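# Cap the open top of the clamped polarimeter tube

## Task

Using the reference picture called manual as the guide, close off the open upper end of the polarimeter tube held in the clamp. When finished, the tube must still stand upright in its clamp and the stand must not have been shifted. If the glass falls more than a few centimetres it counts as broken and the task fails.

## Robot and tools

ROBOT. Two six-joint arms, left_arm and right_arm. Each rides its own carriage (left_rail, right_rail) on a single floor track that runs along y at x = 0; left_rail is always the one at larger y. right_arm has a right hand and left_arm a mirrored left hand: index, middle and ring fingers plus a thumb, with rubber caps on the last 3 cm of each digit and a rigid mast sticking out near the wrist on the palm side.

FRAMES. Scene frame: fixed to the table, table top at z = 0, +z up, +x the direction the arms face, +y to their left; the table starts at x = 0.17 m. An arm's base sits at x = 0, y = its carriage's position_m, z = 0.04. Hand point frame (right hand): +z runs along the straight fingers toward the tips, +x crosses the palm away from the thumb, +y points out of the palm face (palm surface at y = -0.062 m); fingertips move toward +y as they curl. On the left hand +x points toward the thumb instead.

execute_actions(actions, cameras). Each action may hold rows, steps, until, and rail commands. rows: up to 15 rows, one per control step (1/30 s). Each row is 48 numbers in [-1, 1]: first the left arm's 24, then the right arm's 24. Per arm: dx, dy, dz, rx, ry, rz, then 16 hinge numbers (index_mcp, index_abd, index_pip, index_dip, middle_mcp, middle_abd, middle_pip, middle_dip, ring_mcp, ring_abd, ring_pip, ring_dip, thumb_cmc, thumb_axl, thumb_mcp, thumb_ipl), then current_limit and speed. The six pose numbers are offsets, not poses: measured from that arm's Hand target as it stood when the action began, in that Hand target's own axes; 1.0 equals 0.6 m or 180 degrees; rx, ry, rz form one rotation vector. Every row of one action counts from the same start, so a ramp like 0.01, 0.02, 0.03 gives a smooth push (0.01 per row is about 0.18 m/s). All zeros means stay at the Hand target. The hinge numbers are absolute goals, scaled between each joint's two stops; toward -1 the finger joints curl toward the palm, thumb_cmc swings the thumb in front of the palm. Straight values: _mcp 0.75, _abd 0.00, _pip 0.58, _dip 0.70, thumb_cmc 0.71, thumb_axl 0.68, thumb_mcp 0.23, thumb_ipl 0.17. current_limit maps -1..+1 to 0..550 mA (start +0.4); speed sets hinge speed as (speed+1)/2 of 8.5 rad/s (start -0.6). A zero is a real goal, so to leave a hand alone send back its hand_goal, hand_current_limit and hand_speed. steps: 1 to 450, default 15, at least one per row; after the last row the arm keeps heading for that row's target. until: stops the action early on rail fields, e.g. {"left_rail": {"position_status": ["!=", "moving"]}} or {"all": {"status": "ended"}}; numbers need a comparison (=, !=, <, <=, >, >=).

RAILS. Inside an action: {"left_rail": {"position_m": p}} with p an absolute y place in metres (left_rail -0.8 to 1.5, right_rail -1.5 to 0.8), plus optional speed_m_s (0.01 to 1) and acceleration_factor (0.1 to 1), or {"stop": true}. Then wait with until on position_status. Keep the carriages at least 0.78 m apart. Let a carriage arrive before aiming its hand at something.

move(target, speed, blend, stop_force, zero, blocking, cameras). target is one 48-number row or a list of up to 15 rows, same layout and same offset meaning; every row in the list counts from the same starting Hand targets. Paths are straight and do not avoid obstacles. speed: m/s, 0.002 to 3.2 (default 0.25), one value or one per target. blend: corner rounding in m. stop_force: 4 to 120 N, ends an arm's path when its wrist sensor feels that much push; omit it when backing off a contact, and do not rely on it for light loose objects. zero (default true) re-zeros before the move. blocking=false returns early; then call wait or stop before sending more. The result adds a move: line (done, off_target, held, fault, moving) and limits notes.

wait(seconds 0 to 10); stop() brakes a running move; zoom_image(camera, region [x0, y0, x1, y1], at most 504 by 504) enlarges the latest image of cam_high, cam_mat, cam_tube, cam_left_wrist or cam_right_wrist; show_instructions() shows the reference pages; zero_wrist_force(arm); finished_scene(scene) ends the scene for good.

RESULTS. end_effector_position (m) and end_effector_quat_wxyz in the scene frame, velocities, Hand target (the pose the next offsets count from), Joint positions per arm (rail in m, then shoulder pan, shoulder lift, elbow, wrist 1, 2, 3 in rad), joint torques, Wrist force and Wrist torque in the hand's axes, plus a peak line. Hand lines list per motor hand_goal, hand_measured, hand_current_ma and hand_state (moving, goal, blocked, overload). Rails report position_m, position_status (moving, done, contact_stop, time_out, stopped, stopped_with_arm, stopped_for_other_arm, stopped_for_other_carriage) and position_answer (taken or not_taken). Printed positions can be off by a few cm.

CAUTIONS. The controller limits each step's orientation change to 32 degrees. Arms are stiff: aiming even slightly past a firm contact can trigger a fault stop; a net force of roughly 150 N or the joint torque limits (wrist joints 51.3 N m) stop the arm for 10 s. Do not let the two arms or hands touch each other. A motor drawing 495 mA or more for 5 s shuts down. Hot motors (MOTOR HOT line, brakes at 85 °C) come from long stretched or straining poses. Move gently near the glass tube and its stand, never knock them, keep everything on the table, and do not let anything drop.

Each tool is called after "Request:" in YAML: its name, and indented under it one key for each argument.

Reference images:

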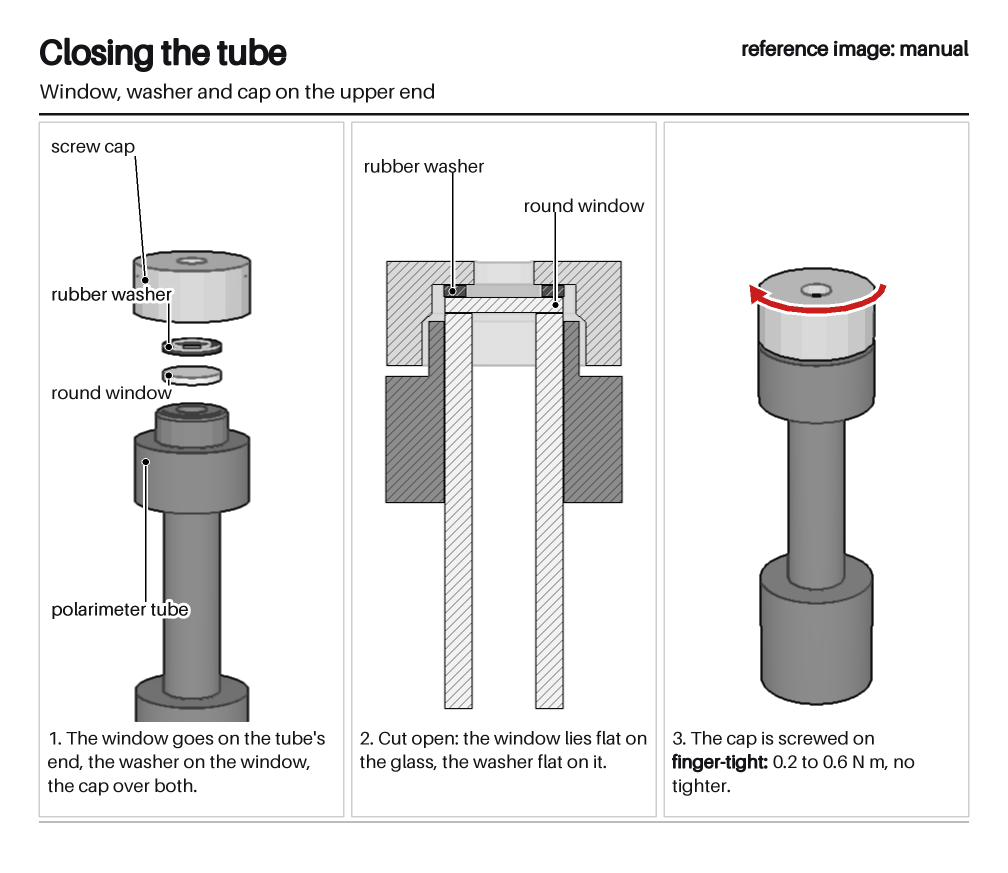

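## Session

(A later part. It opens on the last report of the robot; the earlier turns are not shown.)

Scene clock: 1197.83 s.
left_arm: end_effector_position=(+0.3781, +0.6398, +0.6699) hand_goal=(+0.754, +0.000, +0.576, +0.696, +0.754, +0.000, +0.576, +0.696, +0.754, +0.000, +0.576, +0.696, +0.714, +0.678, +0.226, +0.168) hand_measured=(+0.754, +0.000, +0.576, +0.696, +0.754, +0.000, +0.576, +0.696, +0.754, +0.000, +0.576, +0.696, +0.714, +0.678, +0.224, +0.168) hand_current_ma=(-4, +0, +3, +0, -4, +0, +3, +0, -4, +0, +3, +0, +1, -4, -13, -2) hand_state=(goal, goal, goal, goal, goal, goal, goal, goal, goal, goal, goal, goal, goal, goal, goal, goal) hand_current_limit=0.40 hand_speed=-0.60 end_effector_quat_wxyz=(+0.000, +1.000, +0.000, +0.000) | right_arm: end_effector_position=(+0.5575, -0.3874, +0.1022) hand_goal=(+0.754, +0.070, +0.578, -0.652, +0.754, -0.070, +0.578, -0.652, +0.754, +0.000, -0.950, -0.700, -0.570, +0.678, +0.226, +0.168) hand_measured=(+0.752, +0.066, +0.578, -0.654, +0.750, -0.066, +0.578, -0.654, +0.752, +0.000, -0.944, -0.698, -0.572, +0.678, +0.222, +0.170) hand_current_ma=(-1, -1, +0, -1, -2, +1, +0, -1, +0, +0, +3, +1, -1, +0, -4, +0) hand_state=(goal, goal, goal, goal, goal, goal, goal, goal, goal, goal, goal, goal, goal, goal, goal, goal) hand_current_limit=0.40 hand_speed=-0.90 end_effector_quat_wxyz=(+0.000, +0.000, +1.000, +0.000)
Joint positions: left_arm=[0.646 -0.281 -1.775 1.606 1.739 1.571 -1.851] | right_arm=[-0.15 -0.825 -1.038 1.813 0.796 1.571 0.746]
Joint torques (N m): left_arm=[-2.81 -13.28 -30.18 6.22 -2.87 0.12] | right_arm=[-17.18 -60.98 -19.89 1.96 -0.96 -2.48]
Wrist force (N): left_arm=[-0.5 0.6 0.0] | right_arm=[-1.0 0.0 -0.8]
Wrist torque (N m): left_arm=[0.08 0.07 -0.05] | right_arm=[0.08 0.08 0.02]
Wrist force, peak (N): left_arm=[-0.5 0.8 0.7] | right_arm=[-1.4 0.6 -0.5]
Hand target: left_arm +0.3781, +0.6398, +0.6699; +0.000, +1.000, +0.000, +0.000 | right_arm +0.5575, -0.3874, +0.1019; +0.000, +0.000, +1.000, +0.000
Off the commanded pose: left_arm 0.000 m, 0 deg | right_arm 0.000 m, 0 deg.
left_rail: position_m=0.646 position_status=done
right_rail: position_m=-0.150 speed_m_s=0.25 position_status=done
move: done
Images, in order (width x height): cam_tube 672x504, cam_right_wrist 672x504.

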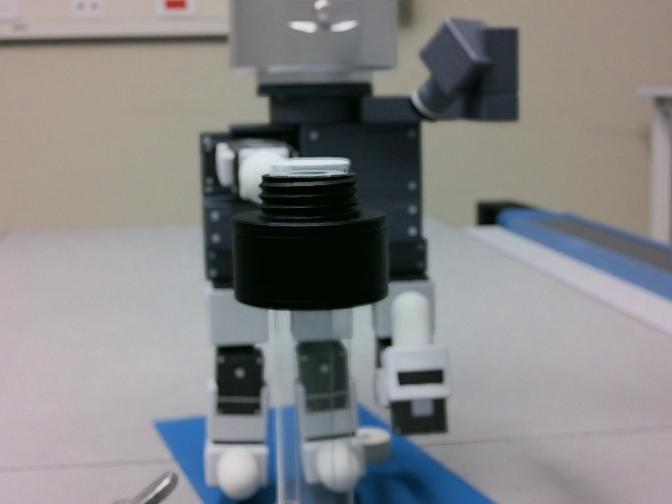

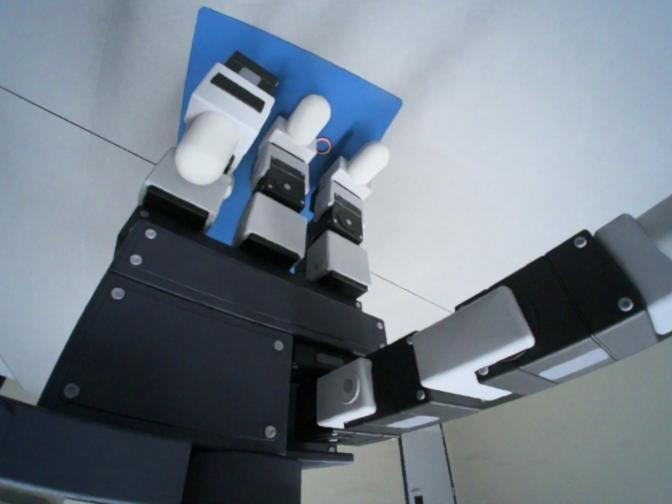

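Request:
move:
  target:
    - [0,0,0,0,0,0,0.754,0,0.576,0.696,0.754,0,0.576,0.696,0.754,0,0.576,0.696,0.714,0.678,0.226,0.168,0.4,-0.6, 0,0,0.032,0,0,0,0.753,0.07,0.577,-0.652,0.753,-0.07,0.577,-0.652,0.753,0,-0.95,-0.7,-0.571,0.678,0.226,0.168,0.4,-0.9]
  speed: 0.008
  stop_force: 4
  cameras: ["cam_tube","cam_right_wrist"]

Request:
zoom_image:
  camera: "cam_right_wrist"
  region: [270, 80, 390, 200]

Scene clock: 1204.80 s.
left_arm: end_effector_position=(+0.3781, +0.6398, +0.6699) hand_goal=(+0.754, +0.000, +0.576, +0.696, +0.754, +0.000, +0.576, +0.696, +0.754, +0.000, +0.576, +0.696, +0.714, +0.678, +0.226, +0.168) hand_measured=(+0.754, +0.000, +0.576, +0.696, +0.754, +0.000, +0.576, +0.696, +0.754, +0.000, +0.576, +0.696, +0.714, +0.678, +0.224, +0.168) hand_current_ma=(-4, +0, +3, +0, -4, +0, +3, +0, -4, +0, +3, +0, +1, -4, -13, -2) hand_state=(goal, goal, goal, goal, goal, goal, goal, goal, goal, goal, goal, goal, goal, goal, goal, goal) hand_current_limit=0.40 hand_speed=-0.60 end_effector_quat_wxyz=(+0.000, +1.000, +0.000, +0.000) | right_arm: end_effector_position=(+0.5575, -0.3874, +0.0870) hand_goal=(+0.754, +0.070, +0.578, -0.652, +0.754, -0.070, +0.578, -0.652, +0.754, +0.000, -0.950, -0.700, -0.570, +0.678, +0.226, +0.168) hand_measured=(+0.752, +0.066, +0.578, -0.652, +0.750, -0.066, +0.578, -0.652, +0.752, +0.000, -0.944, -0.698, -0.572, +0.678, +0.222, +0.170) hand_current_ma=(-1, -1, +0, +0, -2, +1, +0, +0, +0, +0, +3, +1, -1, +0, -4, +0) hand_state=(goal, goal, goal, goal, goal, goal, goal, goal, goal, goal, goal, goal, goal, goal, goal, goal) hand_current_limit=0.40 hand_speed=-0.90 end_effector_quat_wxyz=(+0.000, +0.000, +1.000, +0.000)
Joint positions: left_arm=[0.646 -0.281 -1.775 1.606 1.739 1.571 -1.851] | right_arm=[-0.15 -0.825 -1.02 1.818 0.772 1.571 0.746]
Joint torques (N m): left_arm=[-1.37 -13.18 -30.43 6.04 -2.66 0.07] | right_arm=[-16.41 -83.99 -30.1 6.35 -0.76 -2.52]
Wrist force (N): left_arm=[-0.2 0.4 0.4] | right_arm=[-0.9 0.1 -6.7]
Wrist torque (N m): left_arm=[0.02 0.03 -0.02] | right_arm=[0.51 0.03 0.01]
Wrist force, peak (N): left_arm=[-0.8 0.6 0.3] | right_arm=[-0.5 0.4 -13.6]
Hand target: left_arm +0.3781, +0.6398, +0.6699; +0.000, +1.000, +0.000, +0.000 | right_arm +0.5575, -0.3874, +0.0870; +0.000, +0.000, +1.000, +0.000 (not the last commanded pose)
Off the commanded pose: left_arm 0.000 m, 0 deg | right_arm 0.004 m, 0 deg.
left_rail: position_m=0.646 position_status=done
right_rail: position_m=-0.150 speed_m_s=0.25 position_status=done
move: contact (right_arm)
Images, in order (width x height): cam_tube 672x504, cam_right_wrist 672x504.

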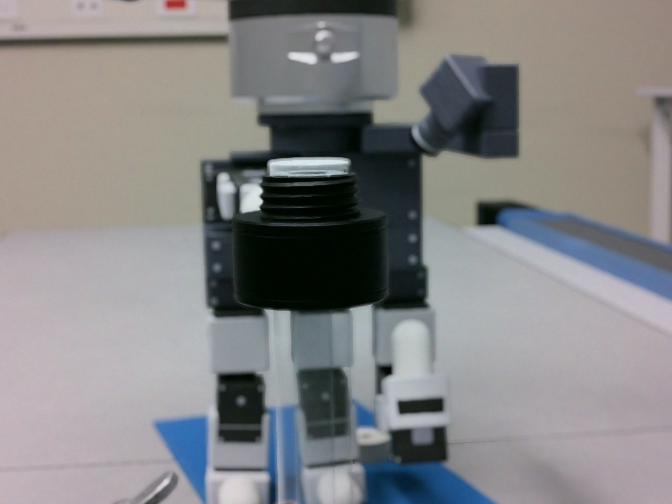

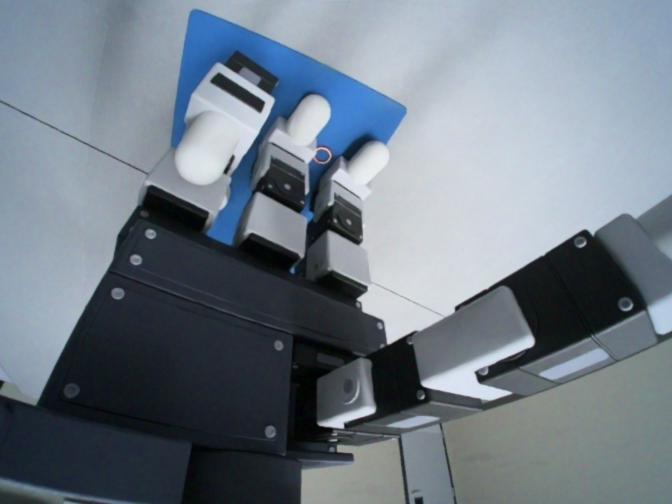

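Scaled by 4.200 from the camera's 672x504 image, which has a finer 960x720 frame.

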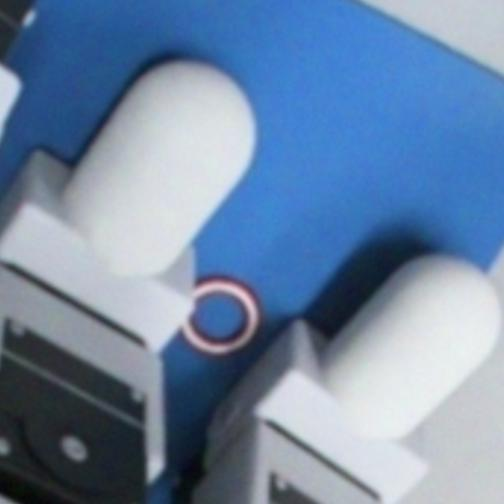

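Request:
execute_actions:
  actions:
    - {"rows":[[0,0,0,0,0,0,0.754,0,0.576,0.696,0.754,0,0.576,0.696,0.754,0,0.576,0.696,0.714,0.678,0.226,0.168,0.4,-0.6, 0,0,-0.0003,0,0,0,0.753,0.03,0.577,-0.652,0.753,-0.03,0.577,-0.652,0.753,0,-0.95,-0.7,-0.571,0.678,0.226,0.168,0.4,-0.95]],"steps":40}
    - {"rows":[[0,0,0,0,0,0,0.754,0,0.576,0.696,0.754,0,0.576,0.696,0.754,0,0.576,0.696,0.714,0.678,0.226,0.168,0.4,-0.6, 0,0,0.0005,0,0,0,0.753,-0.005,0.577,-0.652,0.753,0.005,0.577,-0.652,0.753,0,-0.95,-0.7,-0.571,0.678,0.226,0.168,0.4,-0.96]],"steps":40}
    - {"rows":[[0,0,0,0,0,0,0.754,0,0.576,0.696,0.754,0,0.576,0.696,0.754,0,0.576,0.696,0.714,0.678,0.226,0.168,0.4,-0.6, 0,0,0,0,0,0,0.753,-0.05,0.577,-0.652,0.753,0.05,0.577,-0.652,0.753,0,-0.95,-0.7,-0.571,0.678,0.226,0.168,0.4,-0.96]],"steps":40}
  cameras: ["cam_tube","cam_right_wrist"]

Request:
zoom_image:
  camera: "cam_right_wrist"
  region: [270, 80, 390, 200]

Scene clock: 1214.60 s.
left_arm: end_effector_position=(+0.3781, +0.6398, +0.6699) hand_goal=(+0.754, +0.000, +0.576, +0.696, +0.754, +0.000, +0.576, +0.696, +0.754, +0.000, +0.576, +0.696, +0.714, +0.678, +0.226, +0.168) hand_measured=(+0.754, +0.000, +0.576, +0.696, +0.754, +0.000, +0.576, +0.696, +0.754, +0.000, +0.576, +0.696, +0.714, +0.678, +0.224, +0.168) hand_current_ma=(-4, +0, +3, +0, -4, +0, +3, +0, -4, +0, +3, +0, +1, -4, -13, -2) hand_state=(goal, goal, goal, goal, goal, goal, goal, goal, goal, goal, goal, goal, goal, goal, goal, goal) hand_current_limit=0.40 hand_speed=-0.60 end_effector_quat_wxyz=(+0.000, +1.000, +0.000, +0.000) | right_arm: end_effector_position=(+0.5575, -0.3874, +0.0869) hand_goal=(+0.754, -0.050, +0.578, -0.652, +0.754, +0.050, +0.578, -0.652, +0.754, +0.000, -0.950, -0.700, -0.570, +0.678, +0.226, +0.168) hand_measured=(+0.752, -0.040, +0.578, -0.652, +0.750, +0.044, +0.578, -0.652, +0.752, +0.000, -0.944, -0.698, -0.572, +0.678, +0.222, +0.170) hand_current_ma=(-1, +7, +0, +0, -2, -4, +0, +0, +0, +0, +3, +1, -1, +0, -4, +0) hand_state=(goal, goal, goal, goal, goal, goal, goal, goal, goal, goal, goal, goal, goal, goal, goal, goal) hand_current_limit=0.40 hand_speed=-0.96 end_effector_quat_wxyz=(+0.000, +0.000, +1.000, +0.000)
Joint positions: left_arm=[0.646 -0.281 -1.775 1.606 1.739 1.571 -1.851] | right_arm=[-0.15 -0.825 -1.02 1.818 0.772 1.571 0.746]
Joint torques (N m): left_arm=[-0.96 -13.22 -30.5 6.07 -2.67 -0.07] | right_arm=[-11.82 -63.95 -20.9 2.38 -0.75 -2.53]
Wrist force (N): left_arm=[-0.4 0.4 -0.4] | right_arm=[-0.9 -0.2 -1.6]
Wrist torque (N m): left_arm=[0.10 0.04 -0.04] | right_arm=[0.14 0.06 0.01]
Wrist force, peak (N): left_arm=[-0.9 1.0 0.2] | right_arm=[-1.0 0.4 -7.2]
Hand target: left_arm +0.3781, +0.6398, +0.6699; +0.000, +1.000, +0.000, +0.000 | right_arm +0.5575, -0.3874, +0.0869; +0.000, +0.000, +1.000, +0.000
Off the commanded pose: left_arm 0.000 m, 0 deg | right_arm 0.000 m, 0 deg.
left_rail: position_m=0.646 position_status=done
right_rail: position_m=-0.150 speed_m_s=0.25 position_status=done
Images, in order (width x height): cam_tube 672x504, cam_right_wrist 672x504.

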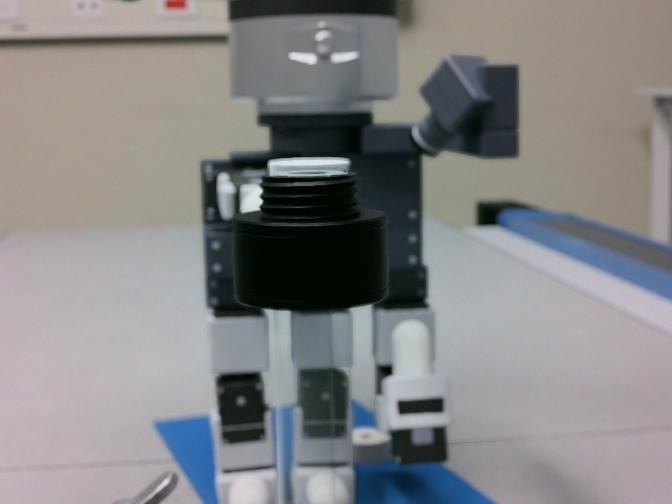

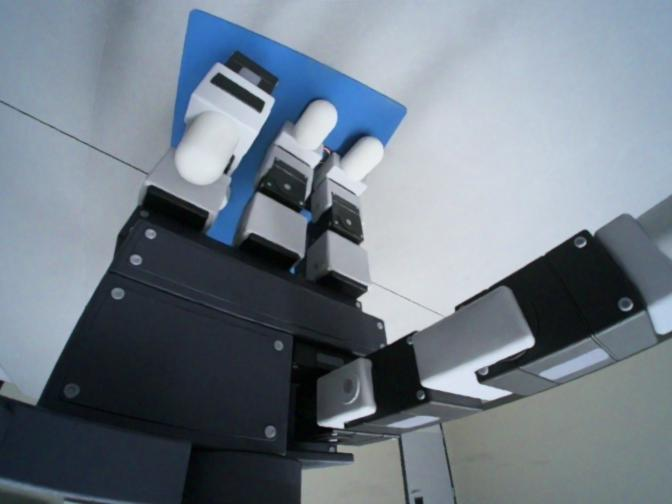

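Scaled by 4.200 from the camera's 672x504 image, which has a finer 960x720 frame.

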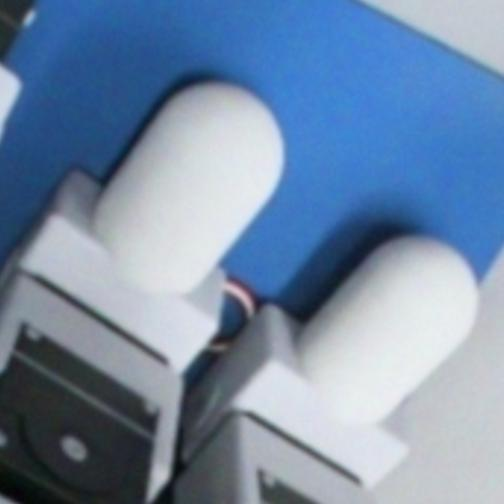

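Request:
execute_actions:
  actions:
    - {"rows":[[0,0,0,0,0,0,0.754,0,0.576,0.696,0.754,0,0.576,0.696,0.754,0,0.576,0.696,0.714,0.678,0.226,0.168,0.4,-0.6, 0,0,-0.002,0,0,0,0.753,-0.05,0.577,-0.652,0.753,0.05,0.577,-0.652,0.753,0,-0.95,-0.7,-0.571,0.678,0.226,0.168,0.4,-0.95],[0,0,0,0,0,0,0.754,0,0.576,0.696,0.754,0,0.576,0.696,0.754,0,0.576,0.696,0.714,0.678,0.226,0.168,0.4,-0.6, 0,0,-0.005,0,0,0,0.753,-0.05,0.577,-0.652,0.753,0.05,0.577,-0.652,0.753,0,-0.95,-0.7,-0.571,0.678,0.226,0.168,0.4,-0.95]],"steps":20}
    - {"rows":[[0,0,0,0,0,0,0.754,0,0.576,0.696,0.754,0,0.576,0.696,0.754,0,0.576,0.696,0.714,0.678,0.226,0.168,0.4,-0.6, 0,0,0,0,0,0,0.753,0.045,0.577,-0.652,0.753,-0.045,0.577,-0.652,0.753,0,-0.95,-0.7,-0.571,0.678,0.226,0.168,0.4,-0.9]],"steps":30}
  cameras: ["cam_tube","cam_right_wrist"]

Request:
zoom_image:
  camera: "cam_right_wrist"
  region: [270, 80, 390, 200]

Scene clock: 1226.43 s.
left_arm: end_effector_position=(+0.3781, +0.6398, +0.6699) hand_goal=(+0.754, +0.000, +0.576, +0.696, +0.754, +0.000, +0.576, +0.696, +0.754, +0.000, +0.576, +0.696, +0.714, +0.678, +0.226, +0.168) hand_measured=(+0.754, +0.000, +0.576, +0.696, +0.754, +0.000, +0.576, +0.696, +0.754, +0.000, +0.576, +0.696, +0.714, +0.678, +0.224, +0.168) hand_current_ma=(-4, +0, +3, +0, -4, +0, +3, +0, -4, +0, +3, +0, +1, -4, -13, -2) hand_state=(goal, goal, goal, goal, goal, goal, goal, goal, goal, goal, goal, goal, goal, goal, goal, goal) hand_current_limit=0.40 hand_speed=-0.60 end_effector_quat_wxyz=(+0.000, +1.000, +0.000, +0.000) | right_arm: end_effector_position=(+0.5575, -0.3874, +0.0899) hand_goal=(+0.754, +0.046, +0.578, -0.652, +0.754, -0.044, +0.578, -0.652, +0.754, +0.000, -0.950, -0.700, -0.570, +0.678, +0.226, +0.168) hand_measured=(+0.752, +0.042, +0.578, -0.652, +0.750, -0.040, +0.578, -0.652, +0.752, +0.000, -0.944, -0.698, -0.572, +0.678, +0.222, +0.170) hand_current_ma=(-1, -1, +0, +0, -2, +1, +0, +0, +0, +0, +3, +1, -1, +0, -4, +0) hand_state=(goal, goal, goal, goal, goal, goal, goal, goal, goal, goal, goal, goal, goal, goal, goal, goal) hand_current_limit=0.40 hand_speed=-0.90 end_effector_quat_wxyz=(+0.000, +0.000, +1.000, +0.000)
Joint positions: left_arm=[0.646 -0.281 -1.775 1.606 1.739 1.571 -1.851] | right_arm=[-0.15 -0.825 -1.024 1.817 0.777 1.571 0.746]
Joint torques (N m): left_arm=[-2.37 -13.54 -30.09 6.06 -2.83 -0.09] | right_arm=[-11.97 -88.97 -31.98 6.99 -0.8 -2.23]
Wrist force (N): left_arm=[-0.4 0.6 0.1] | right_arm=[-0.8 -0.2 -0.7]
Wrist torque (N m): left_arm=[0.07 0.05 -0.05] | right_arm=[0.07 0.08 0.02]
Wrist force, peak (N): left_arm=[-0.6 0.9 -0.1] | right_arm=[-1.3 -0.2 -2.1]
Hand target: left_arm +0.3781, +0.6398, +0.6699; +0.000, +1.000, +0.000, +0.000 | right_arm +0.5575, -0.3874, +0.0899; +0.000, +0.000, +1.000, +0.000
Off the commanded pose: left_arm 0.000 m, 0 deg | right_arm 0.000 m, 0 deg.
left_rail: position_m=0.646 position_status=done
right_rail: position_m=-0.150 speed_m_s=0.25 position_status=done
Images, in order (width x height): cam_tube 672x504, cam_right_wrist 672x504.

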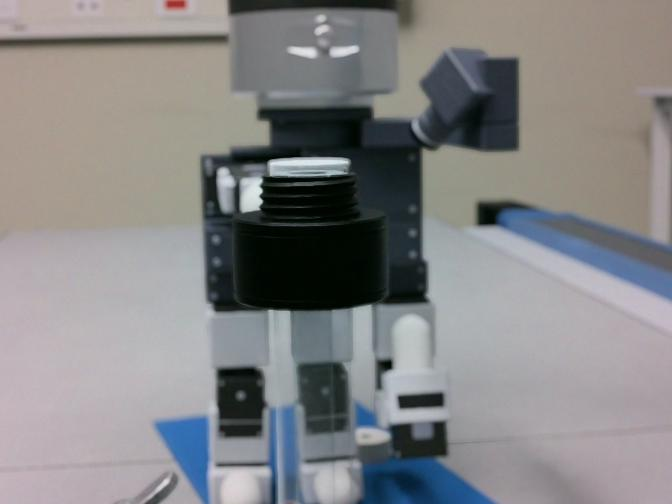

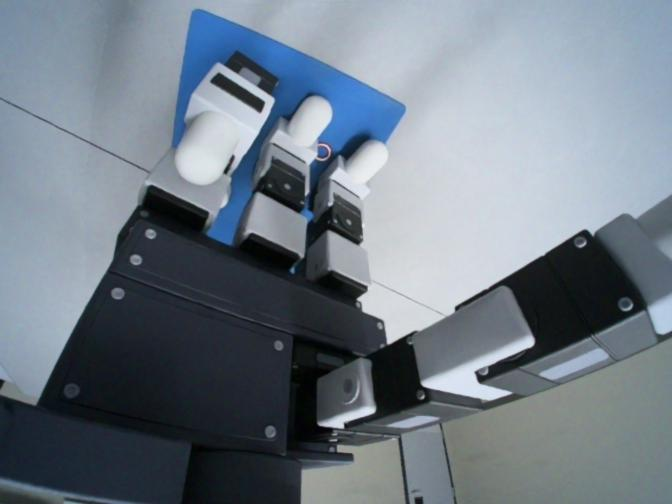

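Scaled by 4.200 from the camera's 672x504 image, which has a finer 960x720 frame.

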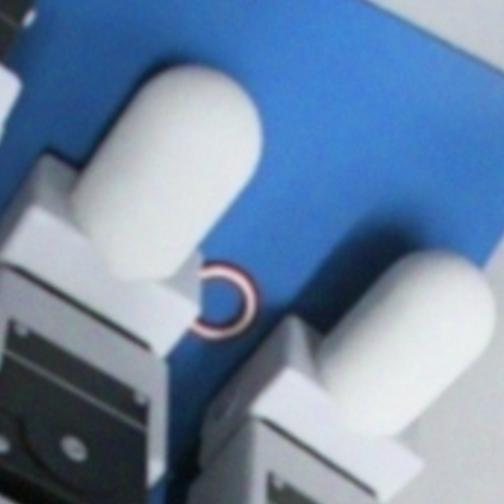

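Request:
execute_actions:
  actions:
    - {"rows":[[0,0,0,0,0,0,0.754,0,0.576,0.696,0.754,0,0.576,0.696,0.754,0,0.576,0.696,0.714,0.678,0.226,0.168,0.4,-0.6, 0.0011,-0.0008,0,0,0,0,0.753,0.025,0.577,-0.652,0.753,-0.025,0.577,-0.652,0.753,0,-0.95,-0.7,-0.571,0.678,0.226,0.168,0.4,-0.9]],"steps":30}
  cameras: ["cam_right_wrist"]

Request:
zoom_image:
  camera: "cam_right_wrist"
  region: [290, 120, 350, 180]

Scene clock: 1238.17 s.
left_arm: end_effector_position=(+0.3781, +0.6398, +0.6699) hand_goal=(+0.754, +0.000, +0.576, +0.696, +0.754, +0.000, +0.576, +0.696, +0.754, +0.000, +0.576, +0.696, +0.714, +0.678, +0.226, +0.168) hand_measured=(+0.754, +0.000, +0.576, +0.696, +0.754, +0.000, +0.576, +0.696, +0.754, +0.000, +0.576, +0.696, +0.714, +0.678, +0.224, +0.168) hand_current_ma=(-4, +0, +3, +0, -4, +0, +3, +0, -4, +0, +3, +0, +1, -4, -13, -2) hand_state=(goal, goal, goal, goal, goal, goal, goal, goal, goal, goal, goal, goal, goal, goal, goal, goal) hand_current_limit=0.40 hand_speed=-0.60 end_effector_quat_wxyz=(+0.000, +1.000, +0.000, +0.000) | right_arm: end_effector_position=(+0.5569, -0.3878, +0.0899) hand_goal=(+0.754, +0.026, +0.578, -0.652, +0.754, -0.024, +0.578, -0.652, +0.754, +0.000, -0.950, -0.700, -0.570, +0.678, +0.226, +0.168) hand_measured=(+0.752, +0.028, +0.578, -0.652, +0.750, -0.026, +0.578, -0.652, +0.752, +0.000, -0.944, -0.698, -0.572, +0.678, +0.222, +0.170) hand_current_ma=(-1, +1, +0, +0, -2, -1, +0, +0, +0, +0, +3, +1, -1, +0, -4, +0) hand_state=(goal, goal, goal, goal, goal, goal, goal, goal, goal, goal, goal, goal, goal, goal, goal, goal) hand_current_limit=0.40 hand_speed=-0.90 end_effector_quat_wxyz=(+0.000, +0.000, +1.000, +0.000)
Joint positions: left_arm=[0.646 -0.281 -1.775 1.606 1.739 1.571 -1.851] | right_arm=[-0.15 -0.826 -1.024 1.818 0.777 1.571 0.744]
Joint torques (N m): left_arm=[-1.61 -13.52 -29.98 6.15 -2.78 -0.05] | right_arm=[-16.35 -88.63 -18.4 1.43 -0.72 -2.41]
Wrist force (N): left_arm=[-0.1 0.4 0.0] | right_arm=[-0.8 -0.3 -0.5]
Wrist torque (N m): left_arm=[0.05 0.02 -0.01] | right_arm=[0.03 0.08 0.02]
Wrist force, peak (N): left_arm=[-0.6 0.9 0.3] | right_arm=[-1.1 -0.3 -1.1]
Hand target: left_arm +0.3781, +0.6398, +0.6699; +0.000, +1.000, +0.000, +0.000 | right_arm +0.5569, -0.3878, +0.0899; +0.000, +0.000, +1.000, +0.000
Off the commanded pose: left_arm 0.000 m, 0 deg | right_arm 0.000 m, 0 deg.
left_rail: position_m=0.646 position_status=done
right_rail: position_m=-0.150 speed_m_s=0.25 position_status=done
Images, in order (width x height): cam_right_wrist 672x504.

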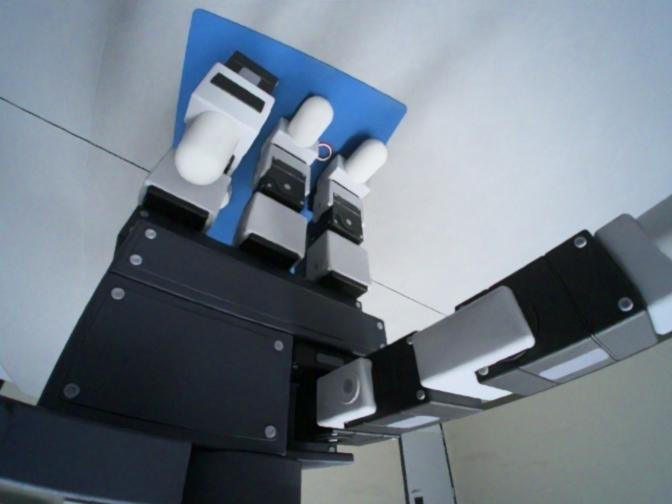

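Scaled by 8.400 from the camera's 672x504 image, which has a finer 960x720 frame.

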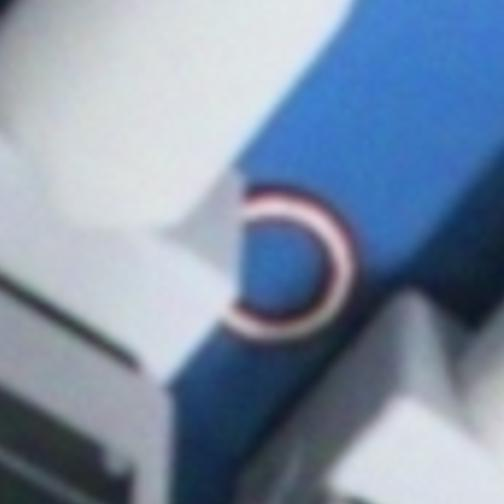

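Request:
move:
  target:
    - [0,0,0,0,0,0,0.754,0,0.576,0.696,0.754,0,0.576,0.696,0.754,0,0.576,0.696,0.714,0.678,0.226,0.168,0.4,-0.6, 0,0,0.0067,0,0,0,0.753,0.025,0.577,-0.652,0.753,-0.025,0.577,-0.652,0.753,0,-0.95,-0.7,-0.571,0.678,0.226,0.168,0.4,-0.95]
  speed: 0.005
  stop_force: 5
  cameras: ["cam_right_wrist"]

Request:
zoom_image:
  camera: "cam_right_wrist"
  region: [290, 120, 350, 180]

Scene clock: 1244.27 s.
left_arm: end_effector_position=(+0.3781, +0.6398, +0.6699) hand_goal=(+0.754, +0.000, +0.576, +0.696, +0.754, +0.000, +0.576, +0.696, +0.754, +0.000, +0.576, +0.696, +0.714, +0.678, +0.226, +0.168) hand_measured=(+0.754, +0.000, +0.576, +0.696, +0.754, +0.000, +0.576, +0.696, +0.754, +0.000, +0.576, +0.696, +0.714, +0.678, +0.224, +0.168) hand_current_ma=(-4, +0, +3, +0, -4, +0, +3, +0, -4, +0, +3, +0, +1, -4, -13, -2) hand_state=(goal, goal, goal, goal, goal, goal, goal, goal, goal, goal, goal, goal, goal, goal, goal, goal) hand_current_limit=0.40 hand_speed=-0.60 end_effector_quat_wxyz=(+0.000, +1.000, +0.000, +0.000) | right_arm: end_effector_position=(+0.5568, -0.3878, +0.0865) hand_goal=(+0.754, +0.026, +0.578, -0.652, +0.754, -0.024, +0.578, -0.652, +0.754, +0.000, -0.950, -0.700, -0.570, +0.678, +0.226, +0.168) hand_measured=(+0.752, +0.028, +0.578, -0.650, +0.750, -0.026, +0.578, -0.652, +0.752, +0.000, -0.944, -0.698, -0.572, +0.678, +0.222, +0.170) hand_current_ma=(-1, +1, +0, +0, -2, -1, +0, +0, +0, +0, +3, +1, -1, +0, -4, +0) hand_state=(goal, goal, goal, goal, goal, goal, goal, goal, goal, goal, goal, goal, goal, goal, goal, goal) hand_current_limit=0.40 hand_speed=-0.95 end_effector_quat_wxyz=(+0.000, +0.000, +1.000, +0.000)
Joint positions: left_arm=[0.646 -0.281 -1.775 1.606 1.739 1.571 -1.851] | right_arm=[-0.15 -0.826 -1.02 1.819 0.771 1.571 0.744]
Joint torques (N m): left_arm=[-0.58 -12.65 -29.55 6.3 -2.79 -0.2] | right_arm=[-15.35 -84.49 -26.96 6.12 -0.53 -2.2]
Wrist force (N): left_arm=[-0.6 0.7 0.1] | right_arm=[-1.0 0.2 -8.0]
Wrist torque (N m): left_arm=[0.08 0.07 -0.06] | right_arm=[0.65 0.04 0.01]
Wrist force, peak (N): left_arm=[-0.8 0.7 -0.2] | right_arm=[-1.1 0.4 -10.7]
Hand target: left_arm +0.3781, +0.6398, +0.6699; +0.000, +1.000, +0.000, +0.000 | right_arm +0.5569, -0.3878, +0.0865; +0.000, +0.000, +1.000, +0.000 (not the last commanded pose)
Off the commanded pose: left_arm 0.000 m, 0 deg | right_arm 0.001 m, 0 deg.
left_rail: position_m=0.646 position_status=done
right_rail: position_m=-0.150 speed_m_s=0.25 position_status=done
move: contact (right_arm)
Images, in order (width x height): cam_right_wrist 672x504.

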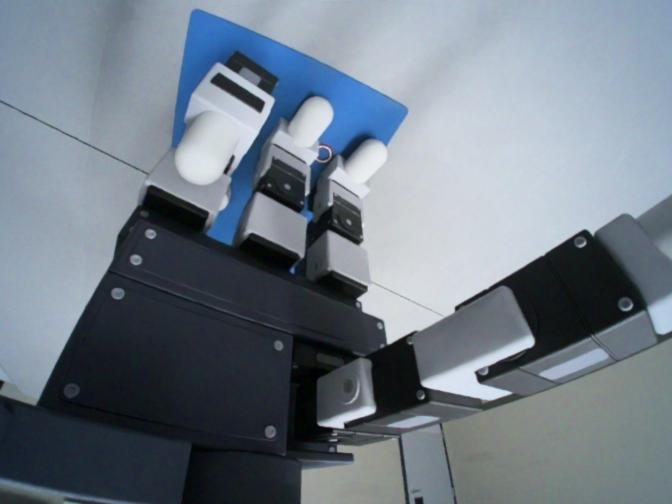

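Scaled by 8.400 from the camera's 672x504 image, which has a finer 960x720 frame.

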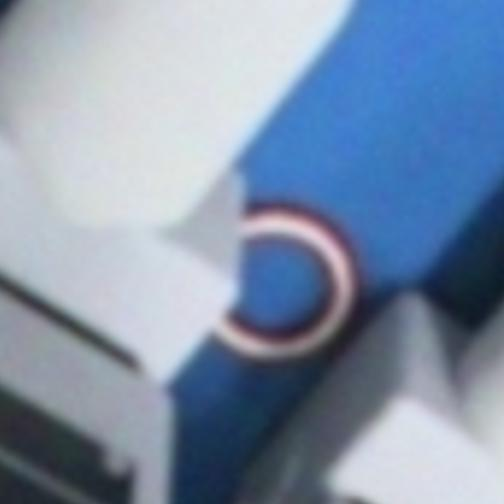

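Request:
execute_actions:
  actions:
    - {"rows":[[0,0,0,0,0,0,0.754,0,0.576,0.696,0.754,0,0.576,0.696,0.754,0,0.576,0.696,0.714,0.678,0.226,0.168,0.4,-0.6, 0,0,0,0,0,0,0.753,0.0,0.577,-0.652,0.753,0.0,0.577,-0.652,0.753,0,-0.95,-0.7,-0.571,0.678,0.226,0.168,0.4,-0.97]],"steps":30}
    - {"rows":[[0,0,0,0,0,0,0.754,0,0.576,0.696,0.754,0,0.576,0.696,0.754,0,0.576,0.696,0.714,0.678,0.226,0.168,0.4,-0.6, 0,0,0.0003,0,0,0,0.753,-0.03,0.577,-0.652,0.753,0.03,0.577,-0.652,0.753,0,-0.95,-0.7,-0.571,0.678,0.226,0.168,0.4,-0.97]],"steps":30}
  cameras: ["cam_right_wrist"]

Request:
zoom_image:
  camera: "cam_right_wrist"
  region: [290, 120, 350, 180]

Scene clock: 1252.37 s.
left_arm: end_effector_position=(+0.3781, +0.6398, +0.6699) hand_goal=(+0.754, +0.000, +0.576, +0.696, +0.754, +0.000, +0.576, +0.696, +0.754, +0.000, +0.576, +0.696, +0.714, +0.678, +0.226, +0.168) hand_measured=(+0.754, +0.000, +0.576, +0.696, +0.754, +0.000, +0.576, +0.696, +0.754, +0.000, +0.576, +0.696, +0.714, +0.678, +0.224, +0.168) hand_current_ma=(-4, +0, +3, +0, -4, +0, +3, +0, -4, +0, +3, +0, +1, -4, -13, -2) hand_state=(goal, goal, goal, goal, goal, goal, goal, goal, goal, goal, goal, goal, goal, goal, goal, goal) hand_current_limit=0.40 hand_speed=-0.60 end_effector_quat_wxyz=(+0.000, +1.000, +0.000, +0.000) | right_arm: end_effector_position=(+0.5569, -0.3878, +0.0863) hand_goal=(+0.754, -0.030, +0.578, -0.652, +0.754, +0.030, +0.578, -0.652, +0.754, +0.000, -0.950, -0.700, -0.570, +0.678, +0.226, +0.168) hand_measured=(+0.752, +0.008, +0.578, -0.650, +0.752, -0.008, +0.578, -0.652, +0.752, +0.000, -0.944, -0.698, -0.572, +0.678, +0.222, +0.170) hand_current_ma=(-1, +50, +0, +0, -1, -50, +0, +0, +0, +0, +3, +1, -1, +0, -4, +0) hand_state=(goal, blocked, goal, goal, goal, blocked, goal, goal, goal, goal, goal, goal, goal, goal, goal, goal) hand_current_limit=0.40 hand_speed=-0.97 end_effector_quat_wxyz=(+0.000, +0.000, +1.000, +0.000)
Joint positions: left_arm=[0.646 -0.281 -1.775 1.606 1.739 1.571 -1.851] | right_arm=[-0.15 -0.826 -1.02 1.819 0.771 1.571 0.744]
Joint torques (N m): left_arm=[-0.58 -11.84 -29.6 6.27 -2.59 -0.04] | right_arm=[-14.44 -58.2 -16.9 1.18 -0.71 -2.37]
Wrist force (N): left_arm=[-0.4 0.5 -0.1] | right_arm=[-1.2 -0.1 -4.9]
Wrist torque (N m): left_arm=[0.09 0.05 -0.05] | right_arm=[0.38 0.06 -0.01]
Wrist force, peak (N): left_arm=[-0.9 0.7 0.1] | right_arm=[-1.3 0.2 -8.1]
Hand target: left_arm +0.3781, +0.6398, +0.6699; +0.000, +1.000, +0.000, +0.000 | right_arm +0.5569, -0.3878, +0.0863; +0.000, +0.000, +1.000, +0.000
Off the commanded pose: left_arm 0.000 m, 0 deg | right_arm 0.000 m, 0 deg.
left_rail: position_m=0.646 position_status=done
right_rail: position_m=-0.150 speed_m_s=0.25 position_status=done
Images, in order (width x height): cam_right_wrist 672x504.

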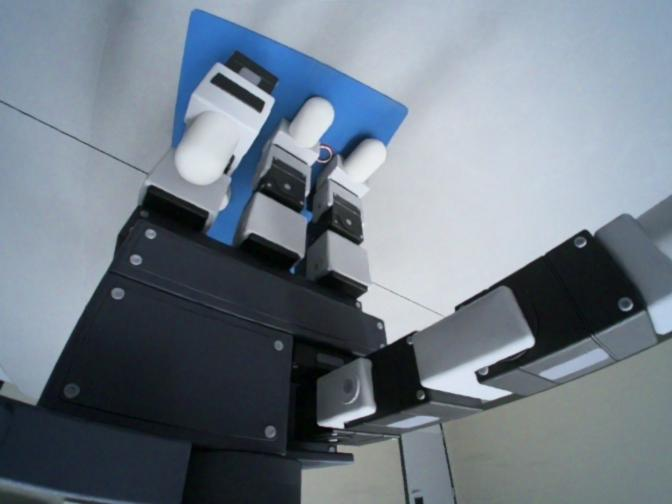

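Scaled by 8.400 from the camera's 672x504 image, which has a finer 960x720 frame.

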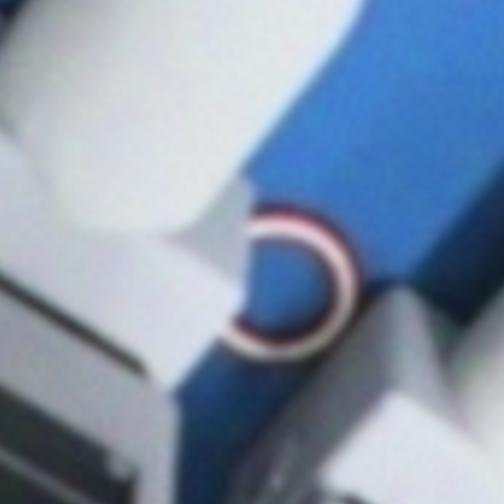

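Request:
execute_actions:
  actions:
    - {"rows":[[0,0,0,0,0,0,0.754,0,0.576,0.696,0.754,0,0.576,0.696,0.754,0,0.576,0.696,0.714,0.678,0.226,0.168,0.4,-0.6, 0,0,0,0,0,0,0.753,-0.055,0.577,-0.652,0.753,0.055,0.577,-0.652,0.753,0,-0.95,-0.7,-0.571,0.678,0.226,0.168,0.4,-0.97]],"steps":20}

Request:
move:
  target:
    - [0,0,0,0,0,0,0.754,0,0.576,0.696,0.754,0,0.576,0.696,0.754,0,0.576,0.696,0.714,0.678,0.226,0.168,0.4,-0.6, 0,0,-0.0333,0,0,0,0.753,-0.055,0.577,-0.652,0.753,0.055,0.577,-0.652,0.753,0,-0.95,-0.7,-0.571,0.678,0.226,0.168,0.4,-0.97]
  speed: 0.01
  cameras: ["cam_tube","cam_right_wrist"]

Request:
zoom_image:
  camera: "cam_right_wrist"
  region: [290, 120, 350, 180]

Scene clock: 1258.77 s.
left_arm: end_effector_position=(+0.3781, +0.6398, +0.6699) hand_goal=(+0.754, +0.000, +0.576, +0.696, +0.754, +0.000, +0.576, +0.696, +0.754, +0.000, +0.576, +0.696, +0.714, +0.678, +0.226, +0.168) hand_measured=(+0.754, +0.000, +0.576, +0.696, +0.754, +0.000, +0.576, +0.696, +0.754, +0.000, +0.576, +0.696, +0.714, +0.678, +0.224, +0.168) hand_current_ma=(-4, +0, +3, +0, -4, +0, +3, +0, -4, +0, +3, +0, +1, -4, -13, -2) hand_state=(goal, goal, goal, goal, goal, goal, goal, goal, goal, goal, goal, goal, goal, goal, goal, goal) hand_current_limit=0.40 hand_speed=-0.60 end_effector_quat_wxyz=(+0.000, +1.000, +0.000, +0.000) | right_arm: end_effector_position=(+0.5569, -0.3878, +0.0863) hand_goal=(+0.754, -0.054, +0.578, -0.652, +0.754, +0.056, +0.578, -0.652, +0.754, +0.000, -0.950, -0.700, -0.570, +0.678, +0.226, +0.168) hand_measured=(+0.752, +0.006, +0.578, -0.650, +0.752, -0.006, +0.578, -0.652, +0.752, +0.000, -0.944, -0.698, -0.572, +0.678, +0.222, +0.170) hand_current_ma=(-1, +98, +0, +0, -1, -102, +0, +0, +0, +0, +3, +1, -1, +0, -4, +0) hand_state=(goal, blocked, goal, goal, goal, blocked, goal, goal, goal, goal, goal, goal, goal, goal, goal, goal) hand_current_limit=0.40 hand_speed=-0.97 end_effector_quat_wxyz=(+0.000, +0.000, +1.000, +0.000)
Joint positions: left_arm=[0.646 -0.281 -1.775 1.606 1.739 1.571 -1.851] | right_arm=[-0.15 -0.826 -1.02 1.819 0.771 1.571 0.744]
Joint torques (N m): left_arm=[-2.06 -13.43 -29.97 6.36 -2.66 -0.06] | right_arm=[-14.94 -57.91 -17.07 1.31 -0.68 -2.07]
Wrist force (N): left_arm=[-0.4 0.7 -0.2] | right_arm=[-1.2 -0.1 -4.2]
Wrist torque (N m): left_arm=[0.11 0.05 -0.04] | right_arm=[0.34 0.05 -0.01]
Wrist force, peak (N): left_arm=[-0.7 0.7 0.2] | right_arm=[-1.0 0.1 -5.4]
Hand target: left_arm +0.3781, +0.6398, +0.6699; +0.000, +1.000, +0.000, +0.000 | right_arm +0.5569, -0.3878, +0.0863; +0.000, +0.000, +1.000, +0.000
Off the commanded pose: left_arm 0.000 m, 0 deg | right_arm 0.000 m, 0 deg.
left_rail: position_m=0.646 position_status=done
right_rail: position_m=-0.150 speed_m_s=0.25 position_status=done

Scene clock: 1261.03 s.
left_arm: end_effector_position=(+0.3781, +0.6398, +0.6699) hand_goal=(+0.754, +0.000, +0.576, +0.696, +0.754, +0.000, +0.576, +0.696, +0.754, +0.000, +0.576, +0.696, +0.714, +0.678, +0.226, +0.168) hand_measured=(+0.754, +0.000, +0.576, +0.696, +0.754, +0.000, +0.576, +0.696, +0.754, +0.000, +0.576, +0.696, +0.714, +0.678, +0.224, +0.168) hand_current_ma=(-4, +0, +3, +0, -4, +0, +3, +0, -4, +0, +3, +0, +1, -4, -13, -2) hand_state=(goal, goal, goal, goal, goal, goal, goal, goal, goal, goal, goal, goal, goal, goal, goal, goal) hand_current_limit=0.40 hand_speed=-0.60 end_effector_quat_wxyz=(+0.000, +1.000, +0.000, +0.000) | right_arm: end_effector_position=(+0.5569, -0.3878, +0.1061) hand_goal=(+0.754, -0.054, +0.578, -0.652, +0.754, +0.056, +0.578, -0.652, +0.754, +0.000, -0.950, -0.700, -0.570, +0.678, +0.226, +0.168) hand_measured=(+0.752, +0.006, +0.578, -0.650, +0.752, -0.006, +0.578, -0.652, +0.752, +0.000, -0.944, -0.698, -0.572, +0.678, +0.222, +0.170) hand_current_ma=(-1, +97, +0, +0, -1, -102, +0, +0, +0, +0, +3, +1, -1, +0, -4, +0) hand_state=(goal, blocked, goal, goal, goal, blocked, goal, goal, goal, goal, goal, goal, goal, goal, goal, goal) hand_current_limit=0.40 hand_speed=-0.97 end_effector_quat_wxyz=(+0.000, +0.000, +1.000, +0.000)
Joint positions: left_arm=[0.646 -0.281 -1.775 1.606 1.739 1.571 -1.851] | right_arm=[-0.15 -0.826 -1.043 1.812 0.802 1.571 0.744]
Joint torques (N m): left_arm=[0.08 -12.9 -30.17 6.34 -2.61 -0.08] | right_arm=[-14.13 -84.16 -32.73 7.92 -1.15 -2.02]
Wrist force (N): left_arm=[-0.2 0.3 0.0] | right_arm=[-0.9 0.3 -0.9]
Wrist torque (N m): left_arm=[0.04 0.03 -0.02] | right_arm=[0.13 0.06 0.04]
Wrist force, peak (N): left_arm=[-0.4 0.8 0.0] | right_arm=[-1.2 -0.2 -4.5]
Hand target: left_arm +0.3781, +0.6398, +0.6699; +0.000, +1.000, +0.000, +0.000 | right_arm +0.5569, -0.3878, +0.1063; +0.000, +0.000, +1.000, +0.000
Off the commanded pose: left_arm 0.000 m, 0 deg | right_arm 0.000 m, 0 deg.
left_rail: position_m=0.646 position_status=done
right_rail: position_m=-0.150 speed_m_s=0.25 position_status=done
move: done
Images, in order (width x height): cam_tube 672x504, cam_right_wrist 672x504.

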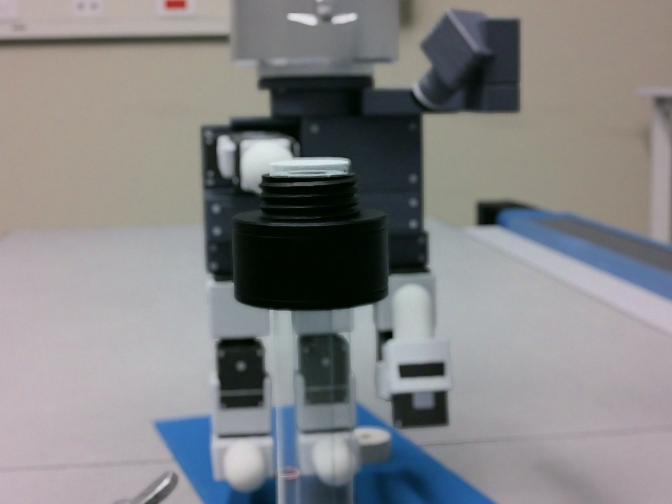

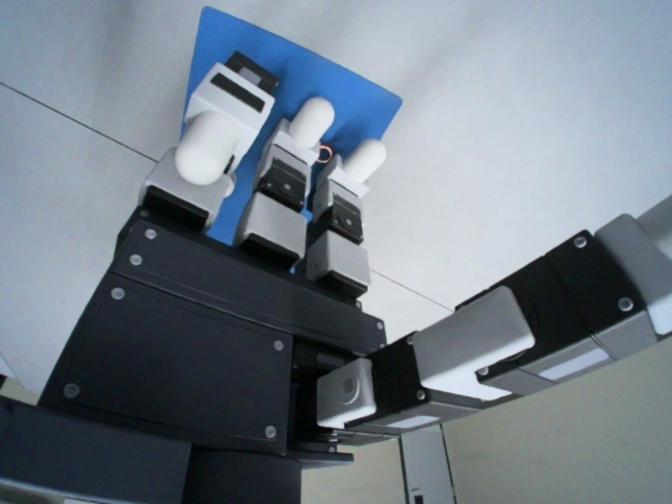

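Scaled by 8.400 from the camera's 672x504 image, which has a finer 960x720 frame.

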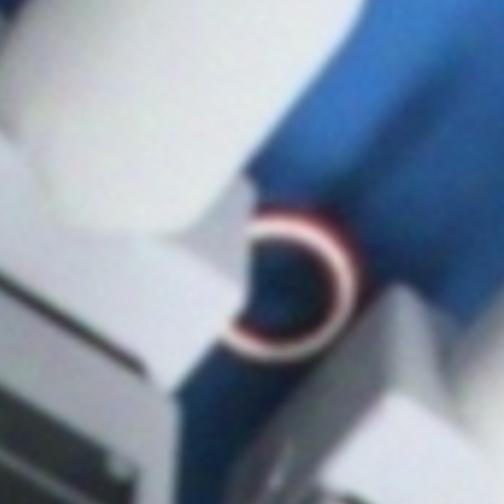

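Request:
move:
  target:
    - [0,0,0,0,0,0,0.754,0,0.576,0.696,0.754,0,0.576,0.696,0.754,0,0.576,0.696,0.714,0.678,0.226,0.168,0.4,-0.6, 0,0,-0.4228,0,0,0,0.753,-0.055,0.577,-0.652,0.753,0.055,0.577,-0.652,0.753,0,-0.95,-0.7,-0.571,0.678,0.226,0.168,0.4,-0.97]
    - [0,0,0,0,0,0,0.754,0,0.576,0.696,0.754,0,0.576,0.696,0.754,0,0.576,0.696,0.714,0.678,0.226,0.168,0.4,-0.6, -0.0413,0.5995,-0.4228,0,0,0,0.753,-0.055,0.577,-0.652,0.753,0.055,0.577,-0.652,0.753,0,-0.95,-0.7,-0.571,0.678,0.226,0.168,0.4,-0.97]
    - [0,0,0,0,0,0,0.754,0,0.576,0.696,0.754,0,0.576,0.696,0.754,0,0.576,0.696,0.714,0.678,0.226,0.168,0.4,-0.6, -0.0413,0.5995,-0.3428,0,0,0,0.753,-0.055,0.577,-0.652,0.753,0.055,0.577,-0.652,0.753,0,-0.95,-0.7,-0.571,0.678,0.226,0.168,0.4,-0.97]
  speed: [0.15,0.15,0.05]
  blend: [0.04,0.0,0]
  cameras: ["cam_tube","cam_right_wrist"]

Request:
zoom_image:
  camera: "cam_right_wrist"
  region: [290, 110, 350, 170]

Request:
zoom_image:
  camera: "cam_tube"
  region: [210, 80, 410, 230]

Scene clock: 1276.27 s.
left_arm: end_effector_position=(+0.3781, +0.6398, +0.6699) hand_goal=(+0.754, +0.000, +0.576, +0.696, +0.754, +0.000, +0.576, +0.696, +0.754, +0.000, +0.576, +0.696, +0.714, +0.678, +0.226, +0.168) hand_measured=(+0.754, +0.000, +0.576, +0.696, +0.754, +0.000, +0.576, +0.696, +0.754, +0.000, +0.576, +0.696, +0.714, +0.678, +0.224, +0.168) hand_current_ma=(-4, +0, +3, +0, -4, +0, +3, +0, -4, +0, +3, +0, +1, -4, -13, -2) hand_state=(goal, goal, goal, goal, goal, goal, goal, goal, goal, goal, goal, goal, goal, goal, goal, goal) hand_current_limit=0.40 hand_speed=-0.60 end_effector_quat_wxyz=(+0.000, +1.000, +0.000, +0.000) | right_arm: end_effector_position=(+0.5816, -0.0281, +0.3122) hand_goal=(+0.754, -0.054, +0.578, -0.652, +0.754, +0.056, +0.578, -0.652, +0.754, +0.000, -0.950, -0.700, -0.570, +0.678, +0.226, +0.168) hand_measured=(+0.752, +0.006, +0.578, -0.650, +0.752, -0.006, +0.578, -0.652, +0.752, +0.000, -0.944, -0.698, -0.572, +0.678, +0.222, +0.170) hand_current_ma=(-1, +96, +0, +0, -1, -102, +0, +0, +0, +0, +3, +1, -1, +0, -4, +0) hand_state=(goal, blocked, goal, goal, goal, blocked, goal, goal, goal, goal, goal, goal, goal, goal, goal, goal) hand_current_limit=0.40 hand_speed=-0.97 end_effector_quat_wxyz=(+0.000, +0.000, +1.000, +0.000)
Joint positions: left_arm=[0.646 -0.281 -1.775 1.606 1.739 1.571 -1.851] | right_arm=[-0.15 -0.25 -1.337 1.805 1.102 1.571 1.32]
Joint torques (N m): left_arm=[-0.34 -13.06 -30.07 6.36 -2.82 0.05] | right_arm=[16.14 -41.71 -29.37 2.73 1.69 2.42]
Wrist force (N): left_arm=[-0.4 0.5 0.0] | right_arm=[-0.6 0.3 -0.7]
Wrist torque (N m): left_arm=[0.07 0.05 -0.04] | right_arm=[0.13 0.09 -0.19]
Wrist force, peak (N): left_arm=[-0.9 0.9 0.2] | right_arm=[-1.1 -0.4 -1.0]
Hand target: left_arm +0.3781, +0.6398, +0.6699; +0.000, +1.000, +0.000, +0.000 | right_arm +0.5816, -0.0281, +0.3120; +0.000, +0.000, +1.000, +0.000
Off the commanded pose: left_arm 0.000 m, 0 deg | right_arm 0.000 m, 0 deg.
left_rail: position_m=0.646 position_status=done
right_rail: position_m=-0.150 speed_m_s=0.25 position_status=done
move: done
Images, in order (width x height): cam_tube 672x504, cam_right_wrist 672x504.

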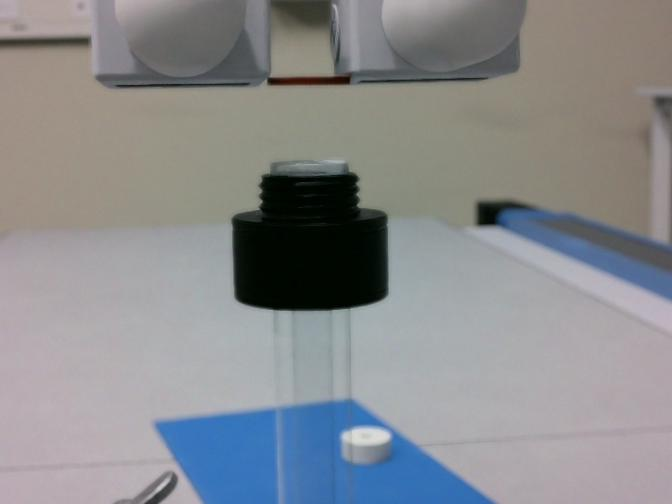

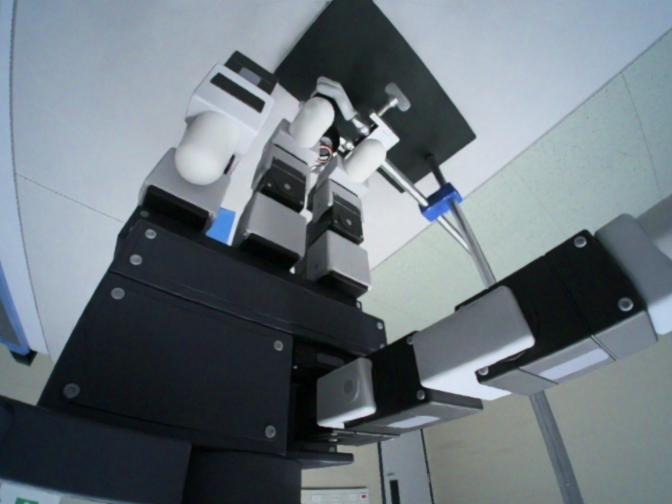

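Scaled by 8.400 from the camera's 672x504 image, which has a finer 960x720 frame.

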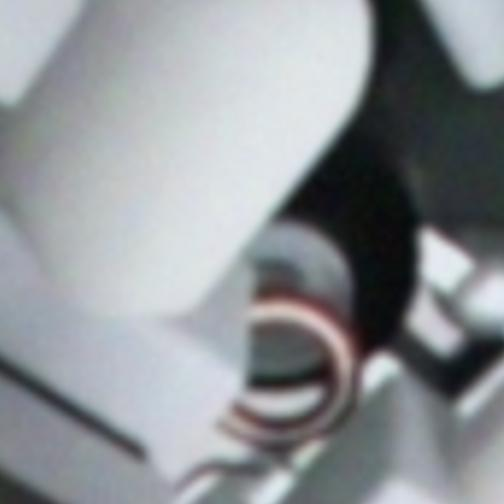

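Scaled by 2.520 from the camera's 672x504 image, which has a finer 960x720 frame.

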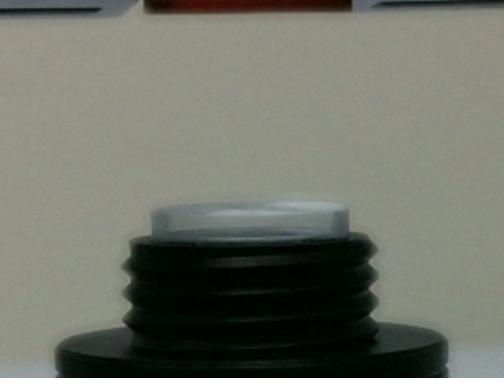

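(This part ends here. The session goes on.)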